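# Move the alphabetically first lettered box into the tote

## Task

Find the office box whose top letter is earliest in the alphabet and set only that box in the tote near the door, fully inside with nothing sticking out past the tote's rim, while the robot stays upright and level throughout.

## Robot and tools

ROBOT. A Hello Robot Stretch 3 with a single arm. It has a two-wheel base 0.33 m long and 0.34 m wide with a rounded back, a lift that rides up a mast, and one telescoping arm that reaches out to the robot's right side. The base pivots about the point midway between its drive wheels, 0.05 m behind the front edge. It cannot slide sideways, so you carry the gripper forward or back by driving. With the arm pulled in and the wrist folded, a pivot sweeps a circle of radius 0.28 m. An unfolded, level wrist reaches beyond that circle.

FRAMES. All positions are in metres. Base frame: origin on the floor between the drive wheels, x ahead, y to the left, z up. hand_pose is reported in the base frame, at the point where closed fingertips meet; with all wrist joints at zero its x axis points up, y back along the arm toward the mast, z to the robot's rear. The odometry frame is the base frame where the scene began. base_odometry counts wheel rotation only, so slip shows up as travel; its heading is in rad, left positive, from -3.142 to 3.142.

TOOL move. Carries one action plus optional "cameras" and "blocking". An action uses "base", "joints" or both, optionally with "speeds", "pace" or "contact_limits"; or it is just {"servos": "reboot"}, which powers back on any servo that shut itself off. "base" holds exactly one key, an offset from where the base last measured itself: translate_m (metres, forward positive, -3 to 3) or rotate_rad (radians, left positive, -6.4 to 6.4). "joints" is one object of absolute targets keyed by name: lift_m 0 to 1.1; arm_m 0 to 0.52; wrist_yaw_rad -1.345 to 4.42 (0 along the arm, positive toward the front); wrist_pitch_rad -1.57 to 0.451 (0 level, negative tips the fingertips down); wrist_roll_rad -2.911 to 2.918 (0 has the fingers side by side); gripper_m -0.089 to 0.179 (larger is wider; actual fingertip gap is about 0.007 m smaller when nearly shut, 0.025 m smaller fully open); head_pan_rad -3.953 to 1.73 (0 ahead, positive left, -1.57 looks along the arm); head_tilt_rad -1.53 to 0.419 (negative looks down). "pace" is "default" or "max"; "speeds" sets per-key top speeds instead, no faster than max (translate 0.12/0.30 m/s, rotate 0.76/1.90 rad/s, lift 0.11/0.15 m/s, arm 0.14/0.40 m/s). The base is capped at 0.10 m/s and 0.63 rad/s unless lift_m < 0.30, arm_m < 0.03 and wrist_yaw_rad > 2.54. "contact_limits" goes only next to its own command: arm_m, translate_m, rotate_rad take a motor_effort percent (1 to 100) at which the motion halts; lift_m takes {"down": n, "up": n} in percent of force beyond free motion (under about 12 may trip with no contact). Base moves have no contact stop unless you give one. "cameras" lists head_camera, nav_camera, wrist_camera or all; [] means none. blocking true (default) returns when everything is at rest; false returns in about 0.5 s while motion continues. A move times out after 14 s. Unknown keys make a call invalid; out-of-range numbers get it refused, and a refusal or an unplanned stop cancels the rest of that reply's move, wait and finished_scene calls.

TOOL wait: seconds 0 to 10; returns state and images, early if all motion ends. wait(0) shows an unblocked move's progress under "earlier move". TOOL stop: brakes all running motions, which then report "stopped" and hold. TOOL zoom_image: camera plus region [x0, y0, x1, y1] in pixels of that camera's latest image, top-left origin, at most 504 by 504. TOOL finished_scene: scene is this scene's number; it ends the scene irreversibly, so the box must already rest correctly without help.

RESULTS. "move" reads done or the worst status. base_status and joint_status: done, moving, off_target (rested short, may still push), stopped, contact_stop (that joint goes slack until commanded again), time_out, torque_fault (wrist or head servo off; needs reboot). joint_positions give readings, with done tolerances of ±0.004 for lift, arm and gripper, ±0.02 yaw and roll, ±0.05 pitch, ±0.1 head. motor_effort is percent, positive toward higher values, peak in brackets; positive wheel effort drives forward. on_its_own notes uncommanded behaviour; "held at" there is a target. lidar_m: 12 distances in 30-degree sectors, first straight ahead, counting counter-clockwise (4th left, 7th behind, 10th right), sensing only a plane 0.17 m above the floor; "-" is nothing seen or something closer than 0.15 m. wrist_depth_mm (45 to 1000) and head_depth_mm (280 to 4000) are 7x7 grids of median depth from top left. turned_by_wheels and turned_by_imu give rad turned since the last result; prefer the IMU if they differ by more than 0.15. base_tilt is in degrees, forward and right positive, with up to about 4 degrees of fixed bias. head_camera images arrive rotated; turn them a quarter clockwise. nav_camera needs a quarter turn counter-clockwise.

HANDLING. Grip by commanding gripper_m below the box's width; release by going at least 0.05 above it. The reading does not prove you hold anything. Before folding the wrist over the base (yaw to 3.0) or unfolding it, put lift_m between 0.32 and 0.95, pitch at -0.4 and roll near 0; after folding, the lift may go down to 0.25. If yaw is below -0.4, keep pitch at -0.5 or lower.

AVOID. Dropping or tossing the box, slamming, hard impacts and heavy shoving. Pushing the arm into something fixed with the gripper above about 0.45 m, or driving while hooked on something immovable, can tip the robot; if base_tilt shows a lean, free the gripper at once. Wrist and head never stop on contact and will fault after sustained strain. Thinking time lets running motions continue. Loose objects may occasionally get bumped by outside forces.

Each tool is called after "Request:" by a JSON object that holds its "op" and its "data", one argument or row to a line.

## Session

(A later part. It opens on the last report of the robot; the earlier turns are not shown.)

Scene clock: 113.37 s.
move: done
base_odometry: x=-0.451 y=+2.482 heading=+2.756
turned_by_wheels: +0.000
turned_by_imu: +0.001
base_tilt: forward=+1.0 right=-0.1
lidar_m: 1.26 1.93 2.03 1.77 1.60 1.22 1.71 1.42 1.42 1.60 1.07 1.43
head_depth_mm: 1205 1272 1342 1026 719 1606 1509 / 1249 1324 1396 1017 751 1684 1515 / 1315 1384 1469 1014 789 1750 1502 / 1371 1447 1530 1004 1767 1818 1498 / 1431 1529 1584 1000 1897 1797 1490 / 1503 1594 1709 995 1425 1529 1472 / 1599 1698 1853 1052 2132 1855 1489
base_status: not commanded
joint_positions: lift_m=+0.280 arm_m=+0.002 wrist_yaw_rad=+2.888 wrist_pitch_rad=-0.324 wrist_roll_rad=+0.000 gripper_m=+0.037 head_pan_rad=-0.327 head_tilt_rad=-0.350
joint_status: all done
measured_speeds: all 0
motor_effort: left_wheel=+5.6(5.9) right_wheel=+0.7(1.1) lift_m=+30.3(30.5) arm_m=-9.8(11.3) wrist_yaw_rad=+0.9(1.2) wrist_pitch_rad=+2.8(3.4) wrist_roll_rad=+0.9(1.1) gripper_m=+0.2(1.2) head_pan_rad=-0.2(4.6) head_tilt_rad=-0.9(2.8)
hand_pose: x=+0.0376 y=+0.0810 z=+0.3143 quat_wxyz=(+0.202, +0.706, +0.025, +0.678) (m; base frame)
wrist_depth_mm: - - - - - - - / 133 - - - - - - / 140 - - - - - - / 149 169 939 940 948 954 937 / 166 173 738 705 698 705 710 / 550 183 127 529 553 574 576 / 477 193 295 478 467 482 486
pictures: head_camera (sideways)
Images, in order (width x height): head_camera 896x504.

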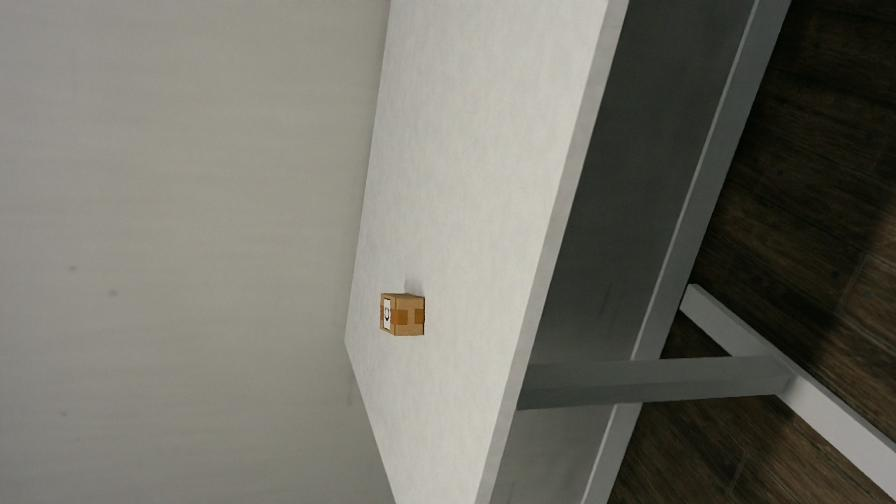

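Request:
{"op": "move", "data": {
  "base": {"rotate_rad": 0.315},
  "pace": "max",
  "cameras": []
}}

Request:
{"op": "move", "data": {
  "base": {"translate_m": 0.62},
  "pace": "max",
  "cameras": []
}}

Request:
{"op": "move", "data": {
  "base": {"rotate_rad": 0.515},
  "joints": {"lift_m": 0.6, "wrist_pitch_rad": -0.4, "head_pan_rad": 0.28, "head_tilt_rad": -0.38},
  "pace": "max",
  "cameras": ["head_camera"]
}}

Scene clock: 142.30 s.
move: done
base_odometry: x=-0.451 y=+2.482 heading=+3.071
turned_by_wheels: +0.315
turned_by_imu: +0.314
base_tilt: forward=+1.0 right=-0.1
lidar_m: 2.01 1.92 1.77 1.21 1.56 1.21 1.48 1.42 1.47 1.06 1.43 1.26
head_depth_mm: 1381 1443 1503 1029 798 1751 1521 / 1488 1559 1623 1011 1824 1837 1498 / 1631 1696 1778 1008 1437 1554 1505 / 1780 1886 2012 1168 2257 1868 1458 / 1954 2085 2226 2334 2392 1844 1499 / 2181 2353 2546 2727 2434 1851 1487 / 2232 2324 2444 2601 2471 1860 1487
base_status: done
joint_positions: lift_m=+0.280 arm_m=+0.002 wrist_yaw_rad=+2.888 wrist_pitch_rad=-0.324 wrist_roll_rad=+0.000 gripper_m=+0.037 head_pan_rad=-0.300 head_tilt_rad=-0.350
joint_status: not commanded
measured_speeds: all 0
motor_effort: left_wheel=-8.5(15.5) right_wheel=+9.8(16.0) lift_m=+29.2(30.4) arm_m=-6.5(6.6) wrist_yaw_rad=+0.9(1.3) wrist_pitch_rad=+2.9(3.3) wrist_roll_rad=+0.8(1.2) gripper_m=-0.6(1.4) head_pan_rad=+2.6(4.8) head_tilt_rad=+1.2(1.8)
hand_pose: x=+0.0376 y=+0.0810 z=+0.3143 quat_wxyz=(+0.202, +0.706, +0.025, +0.678) (m; base frame)
wrist_depth_mm: - - - - - - - / 133 - - - - - - / 140 - - - - - - / 149 169 935 912 925 923 930 / 167 171 737 704 718 714 709 / 548 183 127 529 560 570 576 / 477 194 292 479 467 484 480
pictures: none
No camera images: "cameras" was empty.

Scene clock: 145.70 s.
move: done
base_odometry: x=-1.069 y=+2.526 heading=+3.071
turned_by_wheels: +0.000
turned_by_imu: +0.000
base_tilt: forward=+1.1 right=-0.1
lidar_m: 1.57 1.36 1.75 1.67 1.91 1.74 2.03 1.95 1.16 1.16 1.12 0.72
head_depth_mm: 1077 1121 1173 1226 682 514 414 / 1159 1216 1273 1342 679 512 450 / 1261 1328 1397 1487 1473 510 1468 / 1382 1460 1539 1664 1731 548 1492 / 1514 1624 1750 1861 2009 1804 1500 / 1698 1828 1968 2074 2252 1836 1512 / 1738 1811 1908 1996 2142 1846 1495
base_status: done
joint_positions: lift_m=+0.280 arm_m=+0.002 wrist_yaw_rad=+2.888 wrist_pitch_rad=-0.324 wrist_roll_rad=+0.000 gripper_m=+0.037 head_pan_rad=-0.300 head_tilt_rad=-0.350
joint_status: not commanded
measured_speeds: all 0
motor_effort: left_wheel=+4.9(12.0) right_wheel=-0.4(20.1) lift_m=+26.1(29.5) arm_m=-7.9(8.0) wrist_yaw_rad=+0.7(1.4) wrist_pitch_rad=+3.0(3.5) wrist_roll_rad=+0.7(1.1) gripper_m=+0.1(1.3) head_pan_rad=+3.2(4.0) head_tilt_rad=+0.6(2.4)
hand_pose: x=+0.0376 y=+0.0810 z=+0.3143 quat_wxyz=(+0.202, +0.706, +0.025, +0.678) (m; base frame)
wrist_depth_mm: - - - - - - - / 133 - - - - - - / 140 - - - - - - / 150 169 918 921 936 921 952 / 167 172 747 713 702 714 720 / 548 183 128 535 548 580 584 / 484 193 293 478 471 481 479
pictures: none
No camera images: "cameras" was empty.

Scene clock: 148.63 s.
move: done
base_odometry: x=-1.069 y=+2.526 heading=-2.698
turned_by_wheels: +0.515
turned_by_imu: +0.513
base_tilt: forward=+1.1 right=+0.0
lidar_m: 1.36 1.74 1.67 1.45 1.97 2.03 1.95 1.17 1.17 1.12 0.72 1.55
head_depth_mm: 1498 1588 1651 1147 1900 1660 1437 / 1546 1630 1696 1166 1999 1802 1463 / 1588 1696 1744 1216 2079 1808 1467 / 1641 1739 1792 1312 2137 1804 1464 / 1691 1806 1866 2083 2201 1811 1456 / 1746 1864 1874 2152 2284 1784 1466 / 1815 1923 1849 2247 2188 1778 1458
base_status: done
joint_positions: lift_m=+0.600 arm_m=+0.002 wrist_yaw_rad=+2.888 wrist_pitch_rad=-0.416 wrist_roll_rad=+0.000 gripper_m=+0.037 head_pan_rad=+0.284 head_tilt_rad=-0.380
joint_status: all done
measured_speeds: all 0
motor_effort: left_wheel=-8.8(16.2) right_wheel=+9.8(15.9) lift_m=+29.4(33.2) arm_m=-13.8(13.8) wrist_yaw_rad=+1.0(1.3) wrist_pitch_rad=+2.4(5.1) wrist_roll_rad=+1.0(1.1) gripper_m=-0.7(1.0) head_pan_rad=-2.2(4.6) head_tilt_rad=-2.2(3.4)
hand_pose: x=+0.0350 y=+0.0708 z=+0.6132 quat_wxyz=(+0.232, +0.704, +0.058, +0.668) (m; base frame)
wrist_depth_mm: - - - - - - - / 135 - - - - - - / 145 174 - - - - - / 162 179 - - - - - / - 181 - - - - - / 915 198 127 838 879 904 892 / 764 769 746 771 765 761 756
pictures: head_camera (sideways)
Images, in order (width x height): head_camera 896x504.

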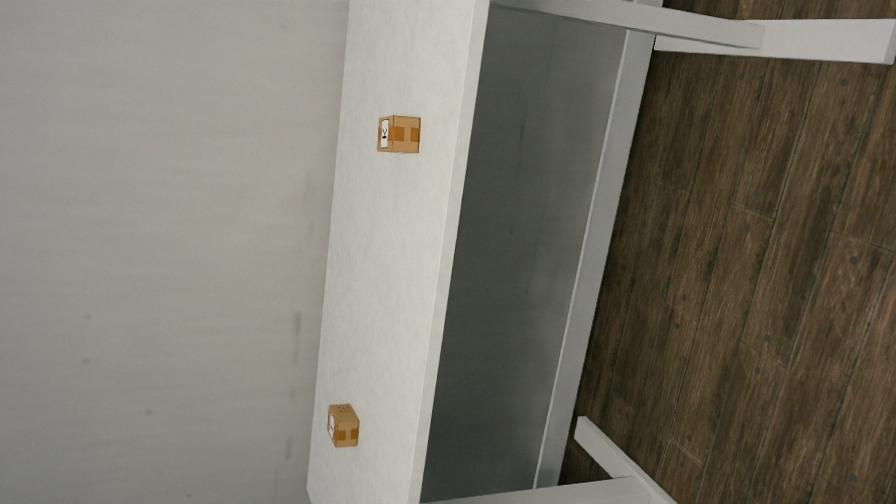

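Request:
{"op": "zoom_image", "data": {
  "camera": "head_camera",
  "region": [374, 109, 424, 159]
}}

Request:
{"op": "zoom_image", "data": {
  "camera": "head_camera",
  "region": [318, 401, 368, 451]
}}

Request:
{"op": "move", "data": {
  "joints": {"head_pan_rad": -1.5, "head_tilt_rad": -0.45, "wrist_yaw_rad": 1.57, "lift_m": 0.7},
  "cameras": ["head_camera"]
}}

Scaled by 10.080 from the camera's 896x504 image, which has a finer 1280x720 frame.

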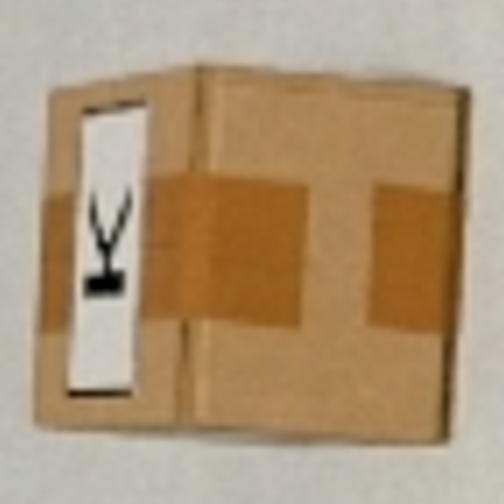

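Scaled by 10.080 from the camera's 896x504 image, which has a finer 1280x720 frame.

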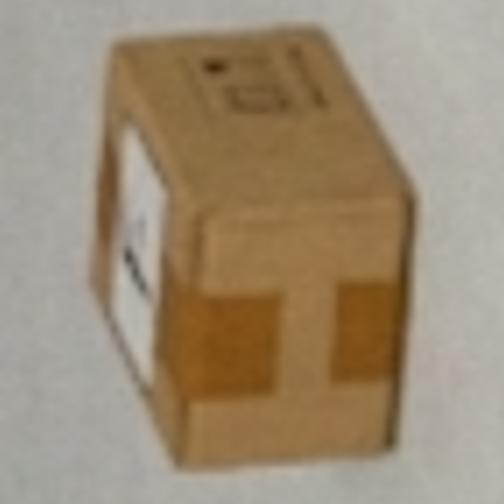

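Scene clock: 154.77 s.
move: done
base_odometry: x=-1.069 y=+2.526 heading=-2.698
turned_by_wheels: +0.000
turned_by_imu: +0.001
base_tilt: forward=+1.3 right=-0.2
lidar_m: 1.35 1.74 1.67 1.45 1.96 2.04 1.95 1.17 1.17 1.12 0.72 1.56
head_depth_mm: 922 992 1057 799 580 457 1330 / 934 998 1071 795 577 455 1334 / 939 1010 1074 793 574 453 1351 / 951 1016 1082 689 575 453 1344 / 951 1036 1094 786 572 451 1334 / 971 1038 1101 780 572 451 1047 / 975 1051 1132 780 571 450 1378
base_status: not commanded
joint_positions: lift_m=+0.700 arm_m=+0.002 wrist_yaw_rad=+1.573 wrist_pitch_rad=-0.416 wrist_roll_rad=+0.000 gripper_m=+0.037 head_pan_rad=-1.516 head_tilt_rad=-0.451
joint_status: all done
measured_speeds: translate_m=+0.000 rotate_rad=+0.000 lift_m=+0.000 arm_m=+0.000 wrist_yaw_rad=+0.000 wrist_pitch_rad=+0.000 wrist_roll_rad=+0.000 head_pan_rad=+0.024 head_tilt_rad=+0.000
motor_effort: left_wheel=-8.6(9.0) right_wheel=+9.7(10.2) lift_m=+29.1(32.8) arm_m=-23.4(23.9) wrist_yaw_rad=-2.5(5.1) wrist_pitch_rad=+2.9(3.2) wrist_roll_rad=+0.8(1.1) gripper_m=-0.3(1.2) head_pan_rad=+2.8(4.9) head_tilt_rad=-2.1(5.5)
hand_pose: x=+0.2033 y=-0.1463 z=+0.7132 quat_wxyz=(+0.592, +0.593, -0.385, +0.387) (m; base frame)
wrist_depth_mm: - - - - - - - / - - - - - - - / - - - - - - - / - - - - - - - / - - - - - - - / - - 128 952 - - - / 871 901 849 854 844 896 866
pictures: head_camera (sideways)
Images, in order (width x height): head_camera 896x504.

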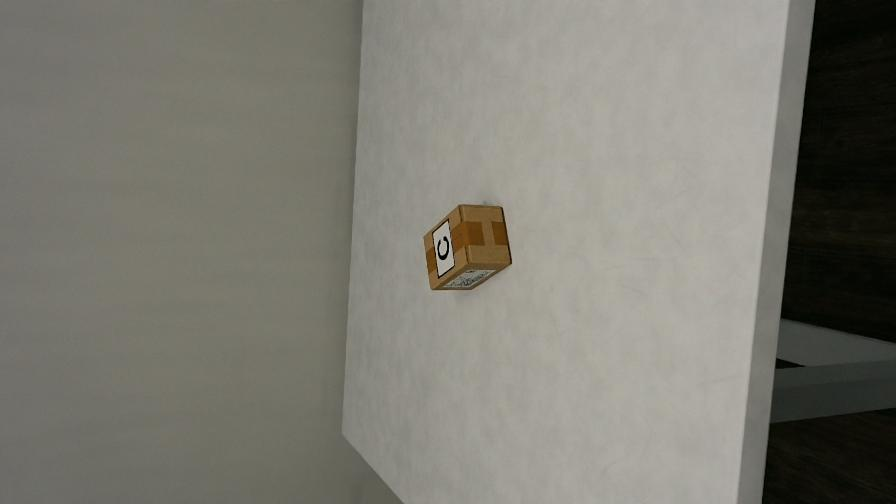

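Request:
{"op": "zoom_image", "data": {
  "camera": "head_camera",
  "region": [420, 200, 520, 300]
}}

Request:
{"op": "move", "data": {
  "base": {"translate_m": 0.42},
  "joints": {"lift_m": 1.1, "wrist_pitch_rad": -0.3, "head_pan_rad": 0.72, "head_tilt_rad": -0.4},
  "cameras": ["head_camera"]
}}

Scaled by 5.040 from the camera's 896x504 image, which has a finer 1280x720 frame.

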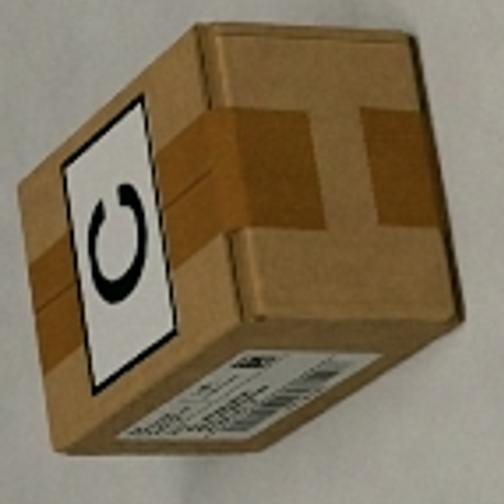

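Scene clock: 176.77 s.
move: done
base_odometry: x=-1.448 y=+2.346 heading=-2.698
turned_by_wheels: +0.000
turned_by_imu: +0.001
base_tilt: forward=+0.9 right=-0.2
lidar_m: 0.94 1.43 1.45 1.51 1.53 2.01 2.36 1.52 1.16 0.68 1.14 1.45
head_depth_mm: 1306 1364 1431 1012 741 1688 1445 / 1394 1481 1508 1006 810 1775 1442 / 1515 1604 1626 1007 1920 1762 1441 / 1652 1743 1758 1006 2092 1753 1440 / 1726 1874 1815 1064 1734 1756 1437 / 1900 2042 1920 1210 2124 1714 1432 / 1827 1968 1667 1803 2130 1756 1434
base_status: done
joint_positions: lift_m=+1.098 arm_m=+0.002 wrist_yaw_rad=+1.573 wrist_pitch_rad=-0.320 wrist_roll_rad=+0.000 gripper_m=+0.037 head_pan_rad=+0.721 head_tilt_rad=-0.400
joint_status: all done
joint sent to its limit — lift_m, upper limit.
measured_speeds: all 0
motor_effort: left_wheel=+2.0(10.3) right_wheel=+7.8(16.5) lift_m=+29.7(32.5) arm_m=-22.2(23.3) wrist_yaw_rad=-2.2(2.9) wrist_pitch_rad=+3.6(6.8) wrist_roll_rad=+0.5(1.2) gripper_m=-0.4(1.3) head_pan_rad=-4.1(4.7) head_tilt_rad=+3.6(5.4)
hand_pose: x=+0.2142 y=-0.1462 z=+1.1327 quat_wxyz=(+0.573, +0.574, -0.413, +0.415) (m; base frame)
wrist_depth_mm: - - - - - - - / - - - - - - - / - - - - - - - / - - - - - - - / - - - - - - - / - - 128 - - - - / - - - - - - -
pictures: head_camera (sideways)
Images, in order (width x height): head_camera 896x504.

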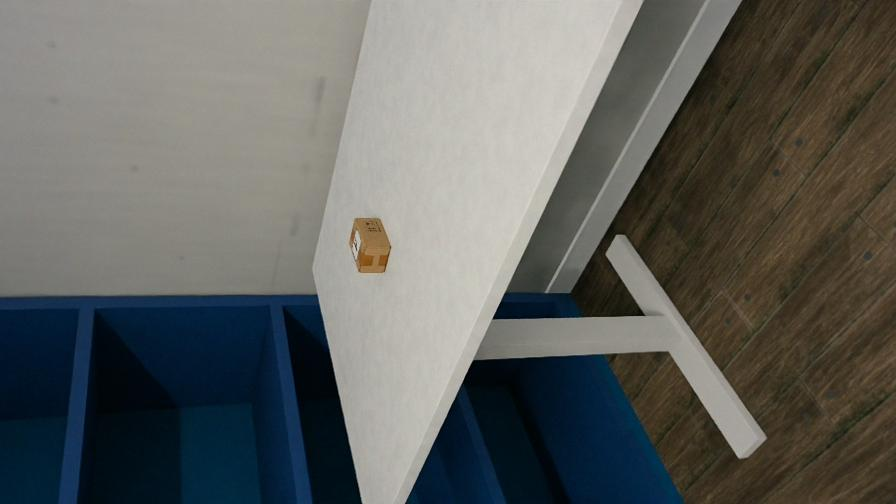

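Request:
{"op": "zoom_image", "data": {
  "camera": "head_camera",
  "region": [340, 212, 400, 272]
}}

Request:
{"op": "move", "data": {
  "base": {"translate_m": -0.365},
  "joints": {"head_pan_rad": -1.5, "head_tilt_rad": -0.45},
  "cameras": [],
  "blocking": false
}}

Scaled by 8.400 from the camera's 896x504 image, which has a finer 1280x720 frame.

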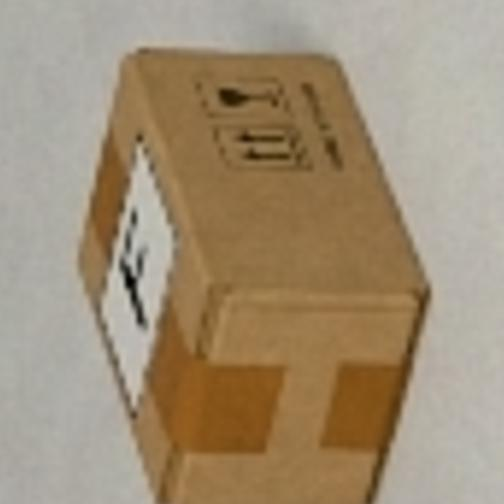

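Scene clock: 179.60 s.
move: moving
base_odometry: x=-1.434 y=+2.353 heading=-2.698
turned_by_wheels: +0.000
turned_by_imu: +0.000
base_tilt: forward=+0.7 right=+0.2
lidar_m: 0.96 1.45 1.46 1.52 1.52 2.46 2.35 1.51 1.16 0.68 1.15 1.47
head_depth_mm: 1212 1301 1412 1551 1704 1695 1401 / 1198 1304 1398 1492 1659 1683 1395 / 1189 1289 1363 908 746 1698 1397 / 1197 1283 1338 906 742 1309 1351 / 1177 1275 1342 904 743 1695 1384 / 1171 1265 1329 898 740 1665 1389 / 1165 1247 1319 806 736 1677 1383
base_status: translate_m moving
joint_positions: lift_m=+1.098 arm_m=+0.002 wrist_yaw_rad=+1.573 wrist_pitch_rad=-0.320 wrist_roll_rad=+0.000 gripper_m=+0.037 head_pan_rad=-0.169 head_tilt_rad=-0.442
joint_status: head_pan_rad moving; head_tilt_rad moving
measured_speeds: translate_m=-0.060 rotate_rad=+0.000 lift_m=+0.000 arm_m=+0.000 wrist_yaw_rad=+0.000 wrist_pitch_rad=+0.000 wrist_roll_rad=+0.000 head_pan_rad=-3.070 head_tilt_rad=+0.000
motor_effort: left_wheel=-9.8(10.6) right_wheel=-7.1(8.2) lift_m=+28.5(28.9) arm_m=-22.2(22.2) wrist_yaw_rad=-1.9(2.5) wrist_pitch_rad=+3.7(3.7) wrist_roll_rad=+0.8(1.1) gripper_m=-0.2(0.9) head_pan_rad=-2.2(6.1) head_tilt_rad=+0.0(3.6)
hand_pose: x=+0.2142 y=-0.1462 z=+1.1327 quat_wxyz=(+0.573, +0.574, -0.413, +0.415) (m; base frame)
wrist_depth_mm: - - - - - - - / - - - - - - - / - - - - - - - / - - - - - - - / - - - - - - - / - - 127 - - - - / - - - - - - -
pictures: none
No camera images: "cameras" was empty.

Request:
{"op": "stop", "data": {
  "cameras": []
}}

Request:
{"op": "move", "data": {
  "base": {"rotate_rad": 1.235},
  "joints": {"head_pan_rad": -0.855, "head_tilt_rad": -0.5},
  "cameras": []
}}

Request:
{"op": "move", "data": {
  "base": {"translate_m": 0.5},
  "cameras": ["head_camera"]
}}

Scene clock: 203.20 s.
earlier move: done
base_odometry: x=-1.119 y=+2.503 heading=-2.698
turned_by_wheels: +0.000
turned_by_imu: +0.001
base_tilt: forward=+1.1 right=-0.2
lidar_m: 1.31 1.70 1.64 1.45 1.79 2.10 2.01 1.21 1.17 1.12 0.70 1.55
head_depth_mm: 900 - - - - - 1357 / 921 1000 - - - - 1361 / 943 1010 1085 721 625 - 1330 / 950 1018 1077 793 625 - - / 956 1032 1095 789 621 - - / 964 1038 1111 827 - - - / 985 1055 1125 - - - -
base_status: done
joint_positions: lift_m=+1.098 arm_m=+0.002 wrist_yaw_rad=+1.573 wrist_pitch_rad=-0.320 wrist_roll_rad=+0.000 gripper_m=+0.037 head_pan_rad=-1.500 head_tilt_rad=-0.450
joint_status: all done
measured_speeds: all 0
motor_effort: left_wheel=-10.0(15.4) right_wheel=-0.4(10.9) lift_m=+26.3(28.9) arm_m=-20.9(22.3) wrist_yaw_rad=-2.3(2.7) wrist_pitch_rad=+3.4(3.9) wrist_roll_rad=+0.8(1.1) gripper_m=+0.1(1.3) head_pan_rad=+3.5(6.1) head_tilt_rad=-2.8(4.7)
hand_pose: x=+0.2142 y=-0.1462 z=+1.1327 quat_wxyz=(+0.573, +0.574, -0.413, +0.415) (m; base frame)
wrist_depth_mm: - - - - - - - / - - - - - - - / - - - - - - - / - - - - - - - / - - - - - - - / - - 127 - - - - / - - - - - 333 334
pictures: none
No camera images: "cameras" was empty.

Scene clock: 206.27 s.
move: done
base_odometry: x=-1.119 y=+2.503 heading=-1.464
turned_by_wheels: +1.234
turned_by_imu: +1.230
base_tilt: forward=+1.0 right=-0.2
lidar_m: 1.65 1.45 1.77 2.03 2.01 1.21 1.13 0.70 1.23 1.77 1.30 1.70
head_depth_mm: 1457 1553 - - - - - / 1533 1632 1411 1958 - - 1305 / 1568 1691 1210 2024 1998 - 1336 / 1635 1746 1296 2110 1921 1640 1337 / 1710 1819 1288 2233 1847 1629 1334 / 1759 1893 1383 2344 2052 1557 1336 / 1838 1957 1491 2253 2144 1586 1335
base_status: done
joint_positions: lift_m=+1.098 arm_m=+0.002 wrist_yaw_rad=+1.573 wrist_pitch_rad=-0.320 wrist_roll_rad=+0.000 gripper_m=+0.037 head_pan_rad=-0.851 head_tilt_rad=-0.501
joint_status: all done
measured_speeds: all 0
motor_effort: left_wheel=-11.0(15.6) right_wheel=+11.4(14.3) lift_m=+25.4(26.6) arm_m=-22.9(23.7) wrist_yaw_rad=-2.1(2.5) wrist_pitch_rad=+3.6(4.1) wrist_roll_rad=+0.8(1.2) gripper_m=-1.0(1.4) head_pan_rad=-3.3(5.6) head_tilt_rad=-2.1(5.3)
hand_pose: x=+0.2142 y=-0.1463 z=+1.1327 quat_wxyz=(+0.573, +0.574, -0.413, +0.414) (m; base frame)
wrist_depth_mm: - - - - - - - / - - - - - - - / - - - - - - - / - - - - - - - / - - - - - - - / - - 127 - - - - / - - - - - - -
pictures: none
No camera images: "cameras" was empty.

Scene clock: 212.40 s.
move: done
base_odometry: x=-1.066 y=+2.006 heading=-1.464
turned_by_wheels: +0.000
turned_by_imu: +0.001
base_tilt: forward=+0.9 right=-0.1
lidar_m: 1.15 1.02 1.54 2.20 2.19 1.64 1.59 1.14 1.73 1.25 1.57 1.27
head_depth_mm: 1315 1398 - - - - - / 1359 1458 1409 1787 - - 1304 / 1402 1515 1131 944 1948 - 1341 / 1468 1575 1199 1888 1883 1644 1338 / 1517 1656 1194 1434 1754 1644 1330 / 1550 1649 1189 2027 2008 1554 1331 / 1606 1703 1176 1699 2085 1579 1333
base_status: done
joint_positions: lift_m=+1.098 arm_m=+0.002 wrist_yaw_rad=+1.573 wrist_pitch_rad=-0.320 wrist_roll_rad=+0.000 gripper_m=+0.037 head_pan_rad=-0.855 head_tilt_rad=-0.501
joint_status: not commanded
measured_speeds: all 0
motor_effort: left_wheel=+1.8(9.6) right_wheel=+7.7(17.5) lift_m=+23.5(25.7) arm_m=-22.4(23.4) wrist_yaw_rad=-1.8(2.5) wrist_pitch_rad=+3.3(4.0) wrist_roll_rad=+0.9(1.2) gripper_m=-0.5(1.6) head_pan_rad=-2.3(4.9) head_tilt_rad=+0.3(2.5)
hand_pose: x=+0.2142 y=-0.1463 z=+1.1327 quat_wxyz=(+0.573, +0.574, -0.413, +0.414) (m; base frame)
wrist_depth_mm: - - - - - - - / - - - - - - - / - - - - - - - / - - - - - - - / - - - - - - - / - - 127 - - - - / - - - - - - -
pictures: head_camera (sideways)
Images, in order (width x height): head_camera 896x504.

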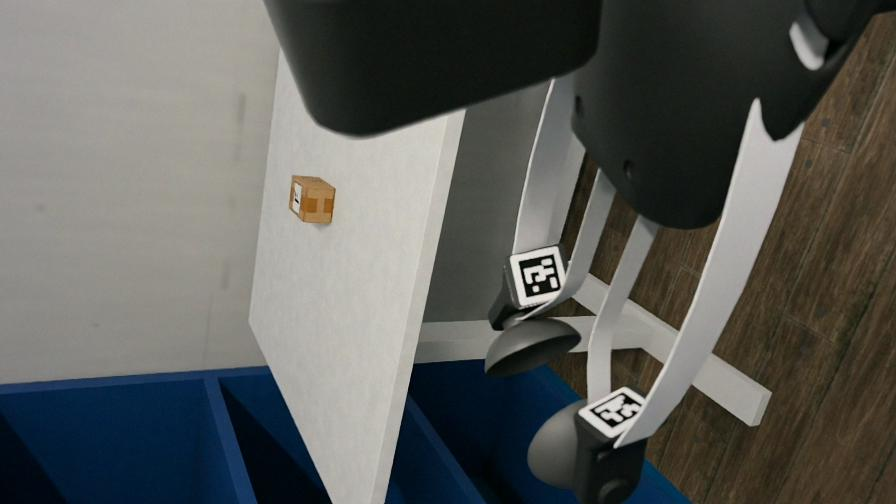

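Request:
{"op": "zoom_image", "data": {
  "camera": "head_camera",
  "region": [284, 171, 339, 226]
}}

Scaled by 9.164 from the camera's 896x504 image, which has a finer 1280x720 frame.

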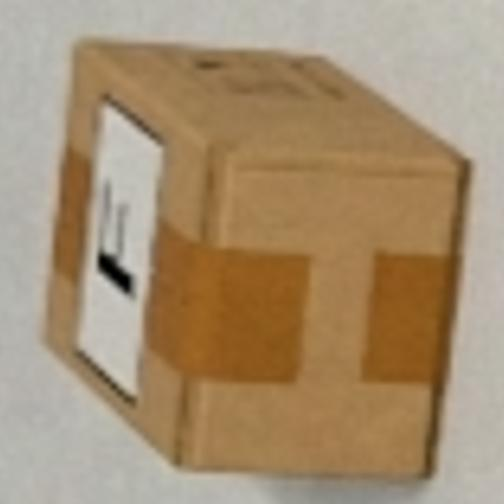

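Request:
{"op": "move", "data": {
  "base": {"translate_m": -0.5},
  "cameras": []
}}

Request:
{"op": "move", "data": {
  "base": {"rotate_rad": -1.234},
  "joints": {"gripper_m": 0.14},
  "cameras": []
}}

Request:
{"op": "move", "data": {
  "base": {"translate_m": -0.045},
  "joints": {"wrist_yaw_rad": 0.32, "wrist_pitch_rad": -0.7, "head_pan_rad": -1.5, "head_tilt_rad": -0.45},
  "cameras": ["head_camera", "wrist_camera"]
}}

Scene clock: 243.70 s.
move: done
base_odometry: x=-1.119 y=+2.503 heading=-1.464
turned_by_wheels: +0.000
turned_by_imu: +0.001
base_tilt: forward=+0.9 right=-0.2
lidar_m: 1.65 1.46 1.77 2.02 2.01 1.21 1.13 0.70 1.23 1.77 1.30 1.70
head_depth_mm: 1466 1556 - - - - - / 1498 1629 1418 1999 - - 1311 / 1555 1675 1208 2031 2012 - 1349 / 1630 1746 1297 2129 1919 1649 1338 / 1693 1813 1283 2241 1860 1632 1329 / 1782 1892 1379 2337 2056 1549 1335 / 1851 1959 1494 2266 2144 1591 1324
base_status: done
joint_positions: lift_m=+1.098 arm_m=+0.002 wrist_yaw_rad=+1.573 wrist_pitch_rad=-0.320 wrist_roll_rad=+0.000 gripper_m=+0.037 head_pan_rad=-0.855 head_tilt_rad=-0.500
joint_status: not commanded
measured_speeds: all 0
motor_effort: left_wheel=-6.8(15.8) right_wheel=-1.7(10.2) lift_m=+21.0(22.7) arm_m=-20.9(22.3) wrist_yaw_rad=-1.8(2.5) wrist_pitch_rad=+3.6(4.0) wrist_roll_rad=+0.8(1.2) gripper_m=-0.5(1.6) head_pan_rad=-3.8(4.1) head_tilt_rad=+2.6(4.1)
hand_pose: x=+0.2142 y=-0.1463 z=+1.1327 quat_wxyz=(+0.573, +0.574, -0.413, +0.414) (m; base frame)
wrist_depth_mm: - - - - - - - / - - - - - - - / - - - - - - - / - - - - - - - / - - - - - - - / - - 127 - - - - / - - - - - - -
pictures: none
No camera images: "cameras" was empty.

Scene clock: 246.77 s.
move: done
base_odometry: x=-1.119 y=+2.503 heading=-2.698
turned_by_wheels: -1.233
turned_by_imu: -1.229
base_tilt: forward=+1.0 right=-0.1
lidar_m: 1.30 1.70 1.64 1.45 1.96 2.09 2.00 1.21 1.17 1.12 0.70 1.56
head_depth_mm: 1044 1109 - - - - - / 1115 1186 1261 1409 580 - 1282 / 1204 1293 1400 1506 537 - 1283 / 1306 1421 1540 1662 576 1648 1303 / 1436 1562 1711 1911 1975 1554 1304 / 1583 1761 1942 2178 1993 1592 1295 / 1688 1812 1954 2068 1999 1597 1318
base_status: done
joint_positions: lift_m=+1.098 arm_m=+0.002 wrist_yaw_rad=+1.573 wrist_pitch_rad=-0.320 wrist_roll_rad=+0.000 gripper_m=+0.140 head_pan_rad=-0.855 head_tilt_rad=-0.500
joint_status: all done
measured_speeds: all 0
motor_effort: left_wheel=+11.0(16.1) right_wheel=-11.2(13.8) lift_m=+21.5(21.5) arm_m=-23.6(23.8) wrist_yaw_rad=-2.1(2.3) wrist_pitch_rad=+3.6(4.0) wrist_roll_rad=+0.8(1.1) gripper_m=-0.2(92.6) head_pan_rad=-3.9(4.5) head_tilt_rad=+2.6(3.8)
hand_pose: x=+0.2142 y=-0.1464 z=+1.1327 quat_wxyz=(+0.573, +0.574, -0.413, +0.414) (m; base frame)
wrist_depth_mm: - - - - - - - / - - - - - - - / - - - - - - - / - - - - - - - / - - - - - - - / - 124 - - - 120 - / - - - - - 122 325
pictures: none
No camera images: "cameras" was empty.

Scene clock: 248.40 s.
move: done
base_odometry: x=-1.078 y=+2.522 heading=-2.697
turned_by_wheels: +0.000
turned_by_imu: +0.000
base_tilt: forward=+0.8 right=-0.1
lidar_m: 1.35 1.73 1.66 1.45 1.96 2.05 1.96 1.17 1.17 1.12 0.71 1.55
head_depth_mm: 903 - - - - - - / 923 - - - - - - / 940 1004 1078 - - - - / 949 1018 1089 - 577 428 1351 / 955 1031 1093 789 576 439 1344 / 969 1040 1096 784 574 426 1039 / 975 1048 1134 782 573 451 1376
base_status: done
joint_positions: lift_m=+1.098 arm_m=+0.002 wrist_yaw_rad=+0.323 wrist_pitch_rad=-0.710 wrist_roll_rad=+0.000 gripper_m=+0.140 head_pan_rad=-1.516 head_tilt_rad=-0.449
joint_status: all done
measured_speeds: all 0
motor_effort: left_wheel=+2.1(7.1) right_wheel=-10.0(14.7) lift_m=+21.1(21.5) arm_m=-22.9(23.3) wrist_yaw_rad=-2.3(5.0) wrist_pitch_rad=+1.6(4.3) wrist_roll_rad=+0.9(1.0) gripper_m=+0.4(1.2) head_pan_rad=+2.7(6.2) head_tilt_rad=+2.4(5.4)
hand_pose: x=+0.0352 y=-0.3161 z=+1.0509 quat_wxyz=(+0.694, +0.349, -0.614, -0.136) (m; base frame)
wrist_depth_mm: - - - - - - - / - - - - 403 - - / - 390 389 388 385 386 385 / 331 333 334 334 333 332 334 / - 300 291 292 294 293 293 / - 124 276 267 262 123 261 / - - - - 248 227 232
pictures: head_camera (sideways), wrist_camera
Images, in order (width x height): head_camera 896x504, wrist_camera 644x364.

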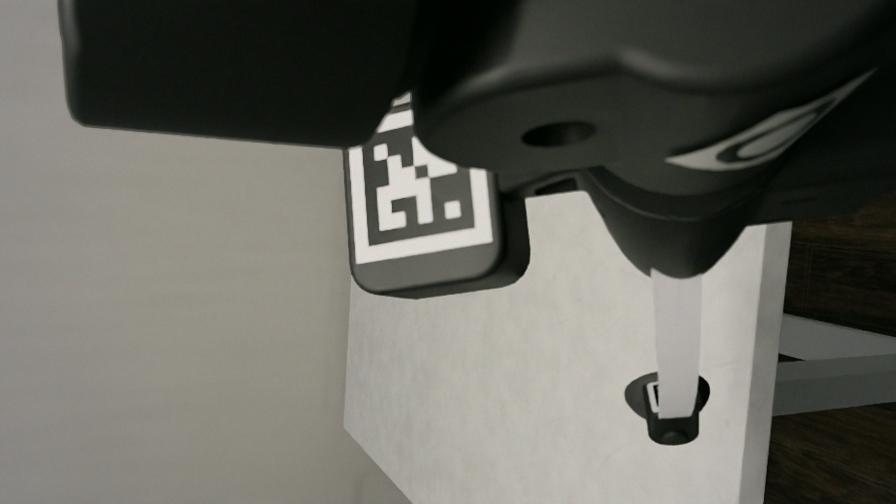

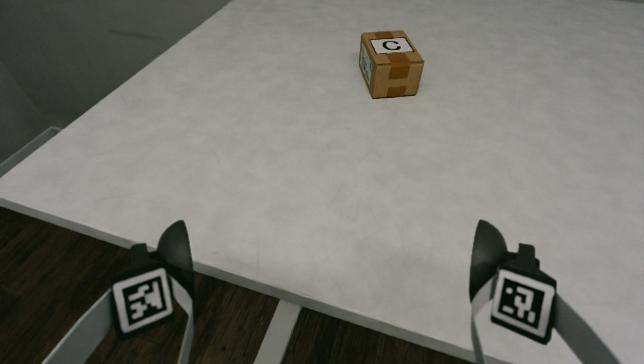

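Request:
{"op": "move", "data": {
  "joints": {"wrist_pitch_rad": -0.8, "arm_m": 0.22},
  "contact_limits": {"arm_m": 45},
  "cameras": ["wrist_camera"]
}}

Scene clock: 274.77 s.
move: done
base_odometry: x=-1.078 y=+2.522 heading=-2.697
turned_by_wheels: +0.000
turned_by_imu: +0.001
base_tilt: forward=+0.8 right=-0.1
lidar_m: 1.35 1.73 1.66 1.45 1.96 2.04 1.96 1.18 1.17 1.12 0.71 1.55
head_depth_mm: 912 - 1023 800 581 458 1304 / 918 285 294 331 579 456 1332 / 939 1004 381 403 575 454 1333 / 946 1020 1085 679 576 454 1352 / 964 1030 1083 789 575 452 1322 / 968 1043 1106 788 571 452 1052 / 980 1053 1148 780 569 451 1385
base_status: not commanded
joint_positions: lift_m=+1.098 arm_m=+0.220 wrist_yaw_rad=+0.323 wrist_pitch_rad=-0.809 wrist_roll_rad=+0.000 gripper_m=+0.140 head_pan_rad=-1.500 head_tilt_rad=-0.449
joint_status: all done
measured_speeds: all 0
motor_effort: left_wheel=+2.1(2.3) right_wheel=-10.1(10.9) lift_m=+21.7(21.9) arm_m=+23.3(26.5) wrist_yaw_rad=-1.9(2.5) wrist_pitch_rad=+1.3(5.0) wrist_roll_rad=+0.8(1.1) gripper_m=-0.6(1.3) head_pan_rad=+3.8(4.2) head_tilt_rad=+1.9(3.2)
contact_limits: arm_m 45 (drawing in: default 40, maximum 55; extending or still: default 49, maximum 70)
hand_pose: x=+0.0290 y=-0.5162 z=+1.0342 quat_wxyz=(+0.687, +0.379, -0.596, -0.170) (m; base frame)
wrist_depth_mm: - 420 - - - - - / - 389 380 381 383 378 379 / 336 332 337 279 333 332 328 / 297 298 296 289 296 296 295 / 268 266 267 265 267 264 264 / 246 124 242 240 242 123 241 / - 214 222 222 222 213 218
pictures: wrist_camera
Images, in order (width x height): wrist_camera 644x364.

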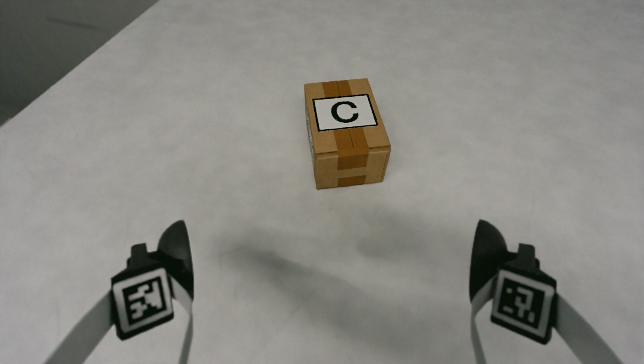

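Request:
{"op": "move", "data": {
  "base": {"translate_m": 0.016},
  "joints": {"wrist_yaw_rad": 0.44, "arm_m": 0.365},
  "contact_limits": {"arm_m": 45},
  "cameras": ["wrist_camera"]
}}

Scene clock: 296.90 s.
move: done
base_odometry: x=-1.093 y=+2.515 heading=-2.697
turned_by_wheels: +0.000
turned_by_imu: +0.001
base_tilt: forward=+0.9 right=-0.2
lidar_m: 1.33 1.72 1.66 1.45 1.96 2.06 1.98 1.19 1.17 1.12 0.71 1.55
head_depth_mm: 391 397 1055 801 581 457 1305 / 914 408 456 758 579 455 1317 / 935 986 501 756 578 454 1317 / 947 1020 1073 711 575 454 1352 / 961 1028 1088 785 575 452 1314 / 968 1043 1104 784 572 453 1321 / 982 1059 1145 782 572 451 1385
base_status: done
joint_positions: lift_m=+1.098 arm_m=+0.365 wrist_yaw_rad=+0.437 wrist_pitch_rad=-0.809 wrist_roll_rad=+0.000 gripper_m=+0.140 head_pan_rad=-1.500 head_tilt_rad=-0.449
joint_status: all done
measured_speeds: all 0
motor_effort: left_wheel=+7.9(11.6) right_wheel=+3.1(7.0) lift_m=+22.1(22.4) arm_m=+24.4(26.7) wrist_yaw_rad=+3.1(6.5) wrist_pitch_rad=+1.2(1.9) wrist_roll_rad=+0.8(1.1) gripper_m=-0.2(1.7) head_pan_rad=+2.8(4.0) head_tilt_rad=-0.4(1.7)
contact_limits: arm_m 45 (drawing in: default 40, maximum 55; extending or still: default 49, maximum 70)
hand_pose: x=+0.0458 y=-0.6544 z=+1.0342 quat_wxyz=(+0.695, +0.413, -0.574, -0.131) (m; base frame)
wrist_depth_mm: - - 415 - 415 416 - / - 382 382 382 378 381 377 / 345 336 332 334 333 331 332 / 296 297 294 297 295 293 295 / 266 267 265 210 265 267 265 / 247 124 237 192 241 123 239 / - 215 222 175 217 213 215
pictures: wrist_camera
Images, in order (width x height): wrist_camera 644x364.

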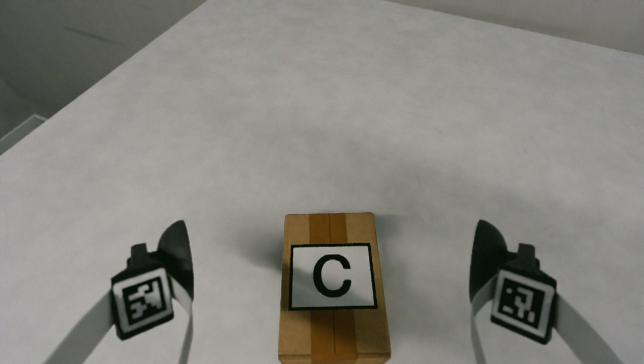

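Request:
{"op": "move", "data": {
  "joints": {"lift_m": 1.040},
  "speeds": {"lift_m": 0.05},
  "contact_limits": {"lift_m": {"down": 14}},
  "cameras": ["wrist_camera"]
}}

Request:
{"op": "move", "data": {
  "joints": {"gripper_m": 0.03},
  "cameras": ["wrist_camera"]
}}

Scene clock: 303.77 s.
move: done
base_odometry: x=-1.093 y=+2.515 heading=-2.697
turned_by_wheels: +0.000
turned_by_imu: +0.001
base_tilt: forward=+1.0 right=-0.2
lidar_m: 1.33 1.72 1.66 1.45 1.96 2.06 1.98 1.19 1.17 1.12 0.71 1.55
head_depth_mm: 921 409 427 805 583 455 1298 / 930 964 431 718 580 455 1324 / 939 1005 539 646 577 454 1322 / 948 1027 1080 681 576 454 1349 / 961 1033 1092 788 575 452 1317 / 969 1046 1108 784 574 452 1306 / 979 1053 1142 781 572 452 1380
base_status: not commanded
joint_positions: lift_m=+1.040 arm_m=+0.365 wrist_yaw_rad=+0.437 wrist_pitch_rad=-0.810 wrist_roll_rad=+0.000 gripper_m=+0.140 head_pan_rad=-1.500 head_tilt_rad=-0.449
joint_status: all done
measured_speeds: all 0
motor_effort: left_wheel=+7.9(8.1) right_wheel=+3.0(3.6) lift_m=+20.7(22.8) arm_m=+21.5(22.8) wrist_yaw_rad=+3.8(3.8) wrist_pitch_rad=+1.7(2.0) wrist_roll_rad=+0.9(1.1) gripper_m=-0.1(1.1) head_pan_rad=+3.1(4.0) head_tilt_rad=-0.6(1.7)
contact_limits: arm_m 45 (drawing in: default 40, maximum 55; extending or still: default 49, maximum 70); lift_m down 14 (down: maximum 72; up: maximum 65)
hand_pose: x=+0.0458 y=-0.6544 z=+0.9766 quat_wxyz=(+0.695, +0.413, -0.574, -0.131) (m; base frame)
wrist_depth_mm: - 344 343 341 340 338 339 / 294 291 294 291 289 291 290 / 256 255 253 254 253 253 252 / 228 226 226 165 220 225 224 / 204 204 204 148 198 203 202 / 189 124 181 135 177 120 183 / - 163 165 140 163 162 165
pictures: wrist_camera
Images, in order (width x height): wrist_camera 644x364.

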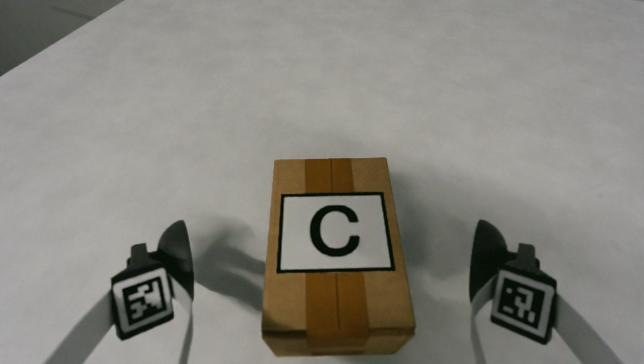

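Scene clock: 305.40 s.
move: done
base_odometry: x=-1.093 y=+2.515 heading=-2.697
turned_by_wheels: +0.000
turned_by_imu: +0.000
base_tilt: forward=+1.0 right=-0.2
lidar_m: 1.33 1.72 1.65 1.45 1.96 2.06 1.97 1.19 1.16 1.12 0.71 1.56
head_depth_mm: 921 410 427 801 580 458 1304 / 929 965 432 718 579 455 1323 / 940 1013 536 645 578 455 1323 / 953 1023 1080 714 577 454 1345 / 953 1031 1095 788 574 452 1319 / 970 1038 1104 786 573 451 1313 / 983 1049 1146 781 571 450 1371
base_status: not commanded
joint_positions: lift_m=+1.040 arm_m=+0.365 wrist_yaw_rad=+0.437 wrist_pitch_rad=-0.810 wrist_roll_rad=+0.000 gripper_m=+0.031 head_pan_rad=-1.500 head_tilt_rad=-0.449
joint_status: all done
measured_speeds: all 0
motor_effort: left_wheel=+7.8(8.0) right_wheel=+3.4(3.6) lift_m=+21.1(21.3) arm_m=+20.8(21.9) wrist_yaw_rad=+2.7(3.7) wrist_pitch_rad=+1.7(2.1) wrist_roll_rad=+0.7(1.1) gripper_m=-14.6(97.9) head_pan_rad=+1.6(3.6) head_tilt_rad=-1.5(2.3)
contact_limits: arm_m 45 (drawing in: default 40, maximum 55; extending or still: default 49, maximum 70); lift_m down 14 (down: maximum 72; up: maximum 65)
hand_pose: x=+0.0459 y=-0.6544 z=+0.9766 quat_wxyz=(+0.695, +0.413, -0.574, -0.131) (m; base frame)
wrist_depth_mm: - 344 339 341 339 342 338 / 294 292 291 292 290 290 291 / 255 256 255 255 253 252 253 / 227 228 226 165 225 225 223 / 204 204 199 148 154 202 202 / 185 185 130 135 129 184 183 / 170 166 166 141 164 165 168
pictures: wrist_camera
Images, in order (width x height): wrist_camera 644x364.

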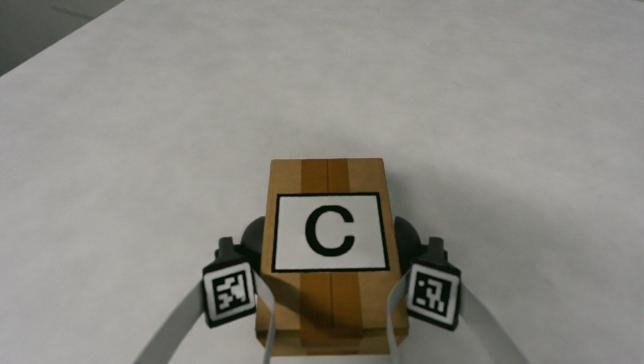

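Gripped. Lift slowly.

Request:
{"op": "move", "data": {
  "joints": {"lift_m": 1.098},
  "speeds": {"lift_m": 0.05},
  "cameras": ["wrist_camera"]
}}

Scene clock: 308.70 s.
move: done
base_odometry: x=-1.093 y=+2.515 heading=-2.697
turned_by_wheels: +0.000
turned_by_imu: +0.001
base_tilt: forward=+0.9 right=-0.2
lidar_m: 1.33 1.72 1.66 1.45 1.96 2.06 1.97 1.19 1.17 1.12 0.71 1.55
head_depth_mm: 390 397 1054 798 581 456 1296 / 914 408 455 798 579 455 1321 / 939 986 506 685 576 454 1327 / 950 1017 1081 715 576 454 1345 / 955 1031 1087 789 575 452 1308 / 967 1043 1111 785 574 451 1309 / 976 1052 1144 784 573 450 1374
base_status: not commanded
joint_positions: lift_m=+1.098 arm_m=+0.365 wrist_yaw_rad=+0.437 wrist_pitch_rad=-0.815 wrist_roll_rad=+0.000 gripper_m=+0.031 head_pan_rad=-1.500 head_tilt_rad=-0.449
joint_status: all done
measured_speeds: all 0
motor_effort: left_wheel=+7.7(8.1) right_wheel=+2.9(3.6) lift_m=+31.2(32.2) arm_m=+18.9(20.3) wrist_yaw_rad=+3.6(4.0) wrist_pitch_rad=+2.6(2.9) wrist_roll_rad=+0.8(1.0) gripper_m=-14.7(15.5) head_pan_rad=+2.4(3.7) head_tilt_rad=-2.1(2.9)
contact_limits: arm_m 45 (drawing in: default 40, maximum 55; extending or still: default 49, maximum 70)
hand_pose: x=+0.0454 y=-0.6534 z=+1.0333 quat_wxyz=(+0.695, +0.414, -0.573, -0.133) (m; base frame)
wrist_depth_mm: - - 413 - 409 410 - / - 377 379 373 378 370 371 / 332 330 330 331 329 328 326 / 296 297 293 164 293 292 293 / 264 264 259 149 154 263 264 / 240 241 130 135 130 238 239 / 221 104 217 143 212 215 219
pictures: wrist_camera
Images, in order (width x height): wrist_camera 644x364.

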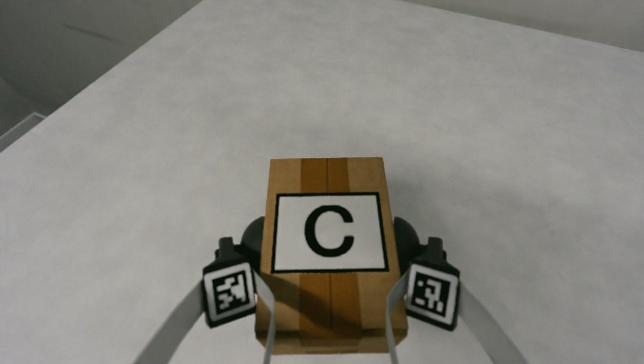

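Request:
{"op": "move", "data": {
  "joints": {"arm_m": 0.003},
  "cameras": []
}}

Request:
{"op": "move", "data": {
  "base": {"rotate_rad": -0.73},
  "joints": {"wrist_yaw_rad": 1.57, "head_pan_rad": -3.14, "head_tilt_rad": -0.3},
  "cameras": ["wrist_camera", "nav_camera"]
}}

Scene clock: 366.40 s.
move: done
base_odometry: x=-1.093 y=+2.515 heading=-2.697
turned_by_wheels: +0.000
turned_by_imu: +0.001
base_tilt: forward=+0.9 right=-0.1
lidar_m: 1.33 1.72 1.66 1.45 1.96 2.06 1.98 1.19 1.17 1.12 0.71 1.55
head_depth_mm: 907 - - - - - - / 922 1002 - - - - - / 939 1010 1078 - - - - / 949 1020 1082 - 553 - 1318 / 959 1035 1094 789 574 327 1258 / 968 1047 1103 783 572 451 1317 / 978 1063 1145 778 571 451 1375
base_status: not commanded
joint_positions: lift_m=+1.098 arm_m=+0.003 wrist_yaw_rad=+0.437 wrist_pitch_rad=-0.816 wrist_roll_rad=+0.000 gripper_m=+0.031 head_pan_rad=-1.500 head_tilt_rad=-0.450
joint_status: all done
measured_speeds: all 0
motor_effort: left_wheel=+7.8(8.1) right_wheel=+3.1(3.7) lift_m=+30.6(31.3) arm_m=-23.2(26.2) wrist_yaw_rad=+3.4(3.9) wrist_pitch_rad=+2.8(3.0) wrist_roll_rad=+0.9(1.1) gripper_m=-15.0(15.7) head_pan_rad=+2.8(3.2) head_tilt_rad=-0.8(3.5)
hand_pose: x=+0.0454 y=-0.2913 z=+1.0332 quat_wxyz=(+0.695, +0.415, -0.572, -0.133) (m; base frame)
wrist_depth_mm: - - 414 - - - - / - 381 379 373 380 378 378 / - 335 333 330 330 328 332 / - - 293 164 294 295 292 / - - 154 149 155 265 264 / - - 130 135 130 240 240 / - 103 - 144 - 228 219
pictures: none
No camera images: "cameras" was empty.

Scene clock: 368.67 s.
move: done
base_odometry: x=-1.093 y=+2.515 heading=+2.857
turned_by_wheels: -0.729
turned_by_imu: -0.727
base_tilt: forward=+0.9 right=-0.1
lidar_m: 1.33 1.33 1.78 1.65 1.45 1.45 1.76 1.98 1.98 1.18 1.12 0.71
head_depth_mm: - - - - - 1835 1593 / - - - - - 1918 1583 / - - - - - 1917 1594 / - - - - - 1894 1573 / - - - - - 1921 1569 / - - - - - 1900 1572 / - - - - - 1901 1566
base_status: done
joint_positions: lift_m=+1.098 arm_m=+0.003 wrist_yaw_rad=+1.567 wrist_pitch_rad=-0.816 wrist_roll_rad=+0.000 gripper_m=+0.031 head_pan_rad=-3.155 head_tilt_rad=-0.301
joint_status: all done
measured_speeds: translate_m=+0.000 rotate_rad=+0.000 lift_m=+0.000 arm_m=+0.000 wrist_yaw_rad=+0.000 wrist_pitch_rad=+0.000 wrist_roll_rad=+0.000 head_pan_rad=+0.024 head_tilt_rad=+0.000
motor_effort: left_wheel=+11.5(16.3) right_wheel=-10.2(14.2) lift_m=+30.5(30.6) arm_m=-22.8(23.6) wrist_yaw_rad=+3.5(7.2) wrist_pitch_rad=+2.8(2.9) wrist_roll_rad=+0.8(1.1) gripper_m=-14.4(15.6) head_pan_rad=+2.4(5.2) head_tilt_rad=+4.4(7.4)
hand_pose: x=+0.1367 y=-0.1488 z=+1.0332 quat_wxyz=(+0.658, +0.657, -0.262, +0.259) (m; base frame)
wrist_depth_mm: - - - - - - - / - - - 378 374 373 374 / - - - - 326 328 331 / - - - 165 294 293 291 / - - 154 148 151 265 262 / - - 131 135 130 - 240 / - 104 - 143 - - 226
pictures: nav_camera (sideways), wrist_camera
Images, in order (width x height): nav_camera 672x504, wrist_camera 644x364.

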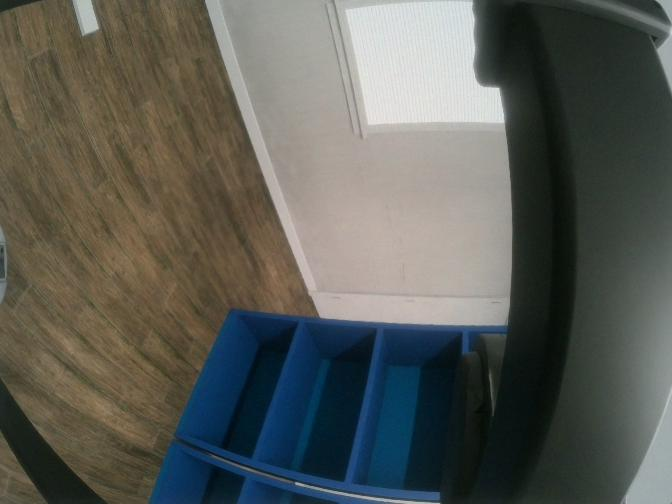

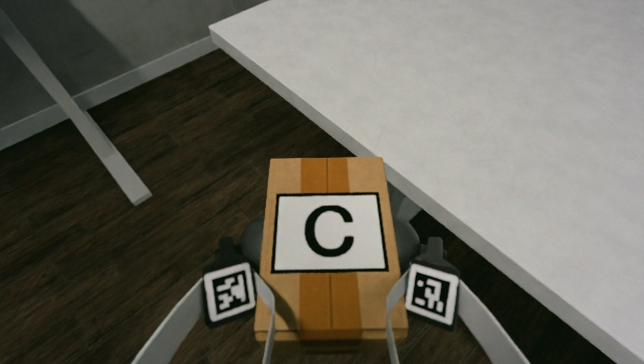

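Request:
{"op": "move", "data": {
  "base": {"translate_m": -1.1},
  "cameras": []
}}

Request:
{"op": "move", "data": {
  "base": {"translate_m": -1.018},
  "joints": {"lift_m": 0.6},
  "cameras": ["nav_camera", "wrist_camera"]
}}

Scene clock: 386.87 s.
move: done
base_odometry: x=-0.037 y=+2.206 heading=+2.856
turned_by_wheels: +0.000
turned_by_imu: +0.005
base_tilt: forward=+0.9 right=-0.1
lidar_m: 1.74 2.29 1.75 0.97 1.16 0.73 1.33 1.18 1.18 1.40 1.42 1.86
head_depth_mm: - - - - - 1933 1600 / - - - - - 1943 1579 / - - - - - 1898 1580 / - - - - - 1791 1573 / - - - - - 1629 1584 / - - - - - 1509 1512 / - - - - - 1388 1431
base_status: done
joint_positions: lift_m=+1.098 arm_m=+0.003 wrist_yaw_rad=+1.567 wrist_pitch_rad=-0.816 wrist_roll_rad=+0.000 gripper_m=+0.031 head_pan_rad=-3.140 head_tilt_rad=-0.300
joint_status: not commanded
measured_speeds: all 0
motor_effort: left_wheel=-7.4(11.7) right_wheel=-1.3(13.2) lift_m=+27.8(30.0) arm_m=-9.8(20.2) wrist_yaw_rad=+3.8(4.1) wrist_pitch_rad=+2.8(3.1) wrist_roll_rad=+0.8(1.3) gripper_m=-13.9(15.5) head_pan_rad=+3.0(4.5) head_tilt_rad=+3.7(5.3)
hand_pose: x=+0.1367 y=-0.1488 z=+1.0332 quat_wxyz=(+0.658, +0.657, -0.262, +0.259) (m; base frame)
wrist_depth_mm: - - - - - - - / - - - - - - - / - - - - - - - / - - - 164 - - - / - - 155 148 155 - - / - - 130 135 130 - - / - 103 - 144 - - -
pictures: none
No camera images: "cameras" was empty.

Scene clock: 398.17 s.
move: done
base_odometry: x=+0.940 y=+1.919 heading=+2.856
turned_by_wheels: +0.000
turned_by_imu: +0.003
base_tilt: forward=+1.0 right=+0.0
lidar_m: 2.74 1.40 0.53 0.63 2.21 0.81 0.49 0.43 0.43 0.51 0.94 2.16
head_depth_mm: 596 642 694 749 818 907 1007 / 546 583 626 671 727 795 866 / 501 532 567 607 649 702 764 / 465 489 518 552 589 631 678 / 432 455 479 508 538 574 615 / 406 424 445 467 495 527 560 / 380 397 415 436 460 484 513
base_status: done
joint_positions: lift_m=+0.600 arm_m=+0.003 wrist_yaw_rad=+1.567 wrist_pitch_rad=-0.816 wrist_roll_rad=+0.000 gripper_m=+0.031 head_pan_rad=-3.140 head_tilt_rad=-0.300
joint_status: all done
measured_speeds: all 0
motor_effort: left_wheel=-6.9(12.0) right_wheel=-4.2(11.2) lift_m=+21.6(24.8) arm_m=-0.5(10.3) wrist_yaw_rad=+3.6(4.1) wrist_pitch_rad=+2.5(3.2) wrist_roll_rad=+1.2(1.2) gripper_m=-14.9(16.1) head_pan_rad=+2.1(4.4) head_tilt_rad=+3.0(4.5)
hand_pose: x=+0.1367 y=-0.1488 z=+0.5356 quat_wxyz=(+0.658, +0.657, -0.262, +0.259) (m; base frame)
wrist_depth_mm: - - - - - - - / - - - - - - - / 916 948 941 956 915 925 926 / 806 834 843 163 817 824 815 / 722 754 154 148 155 748 743 / 676 690 130 135 130 689 680 / 624 103 615 144 604 602 613
pictures: nav_camera (sideways), wrist_camera
Images, in order (width x height): nav_camera 672x504, wrist_camera 644x364.

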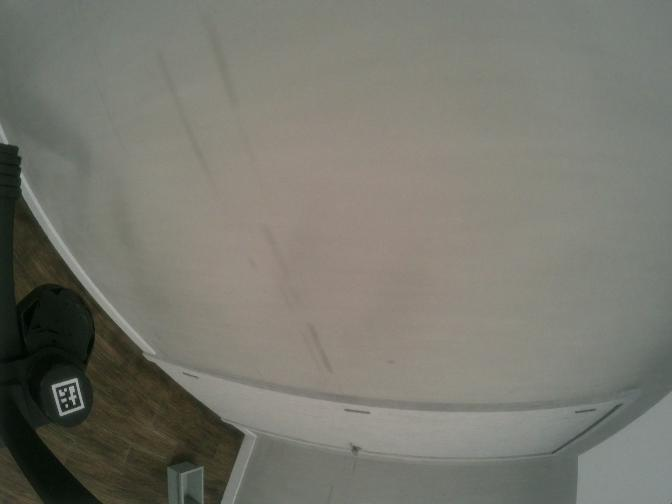

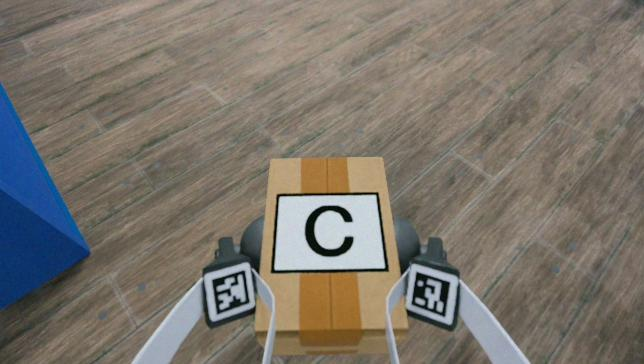

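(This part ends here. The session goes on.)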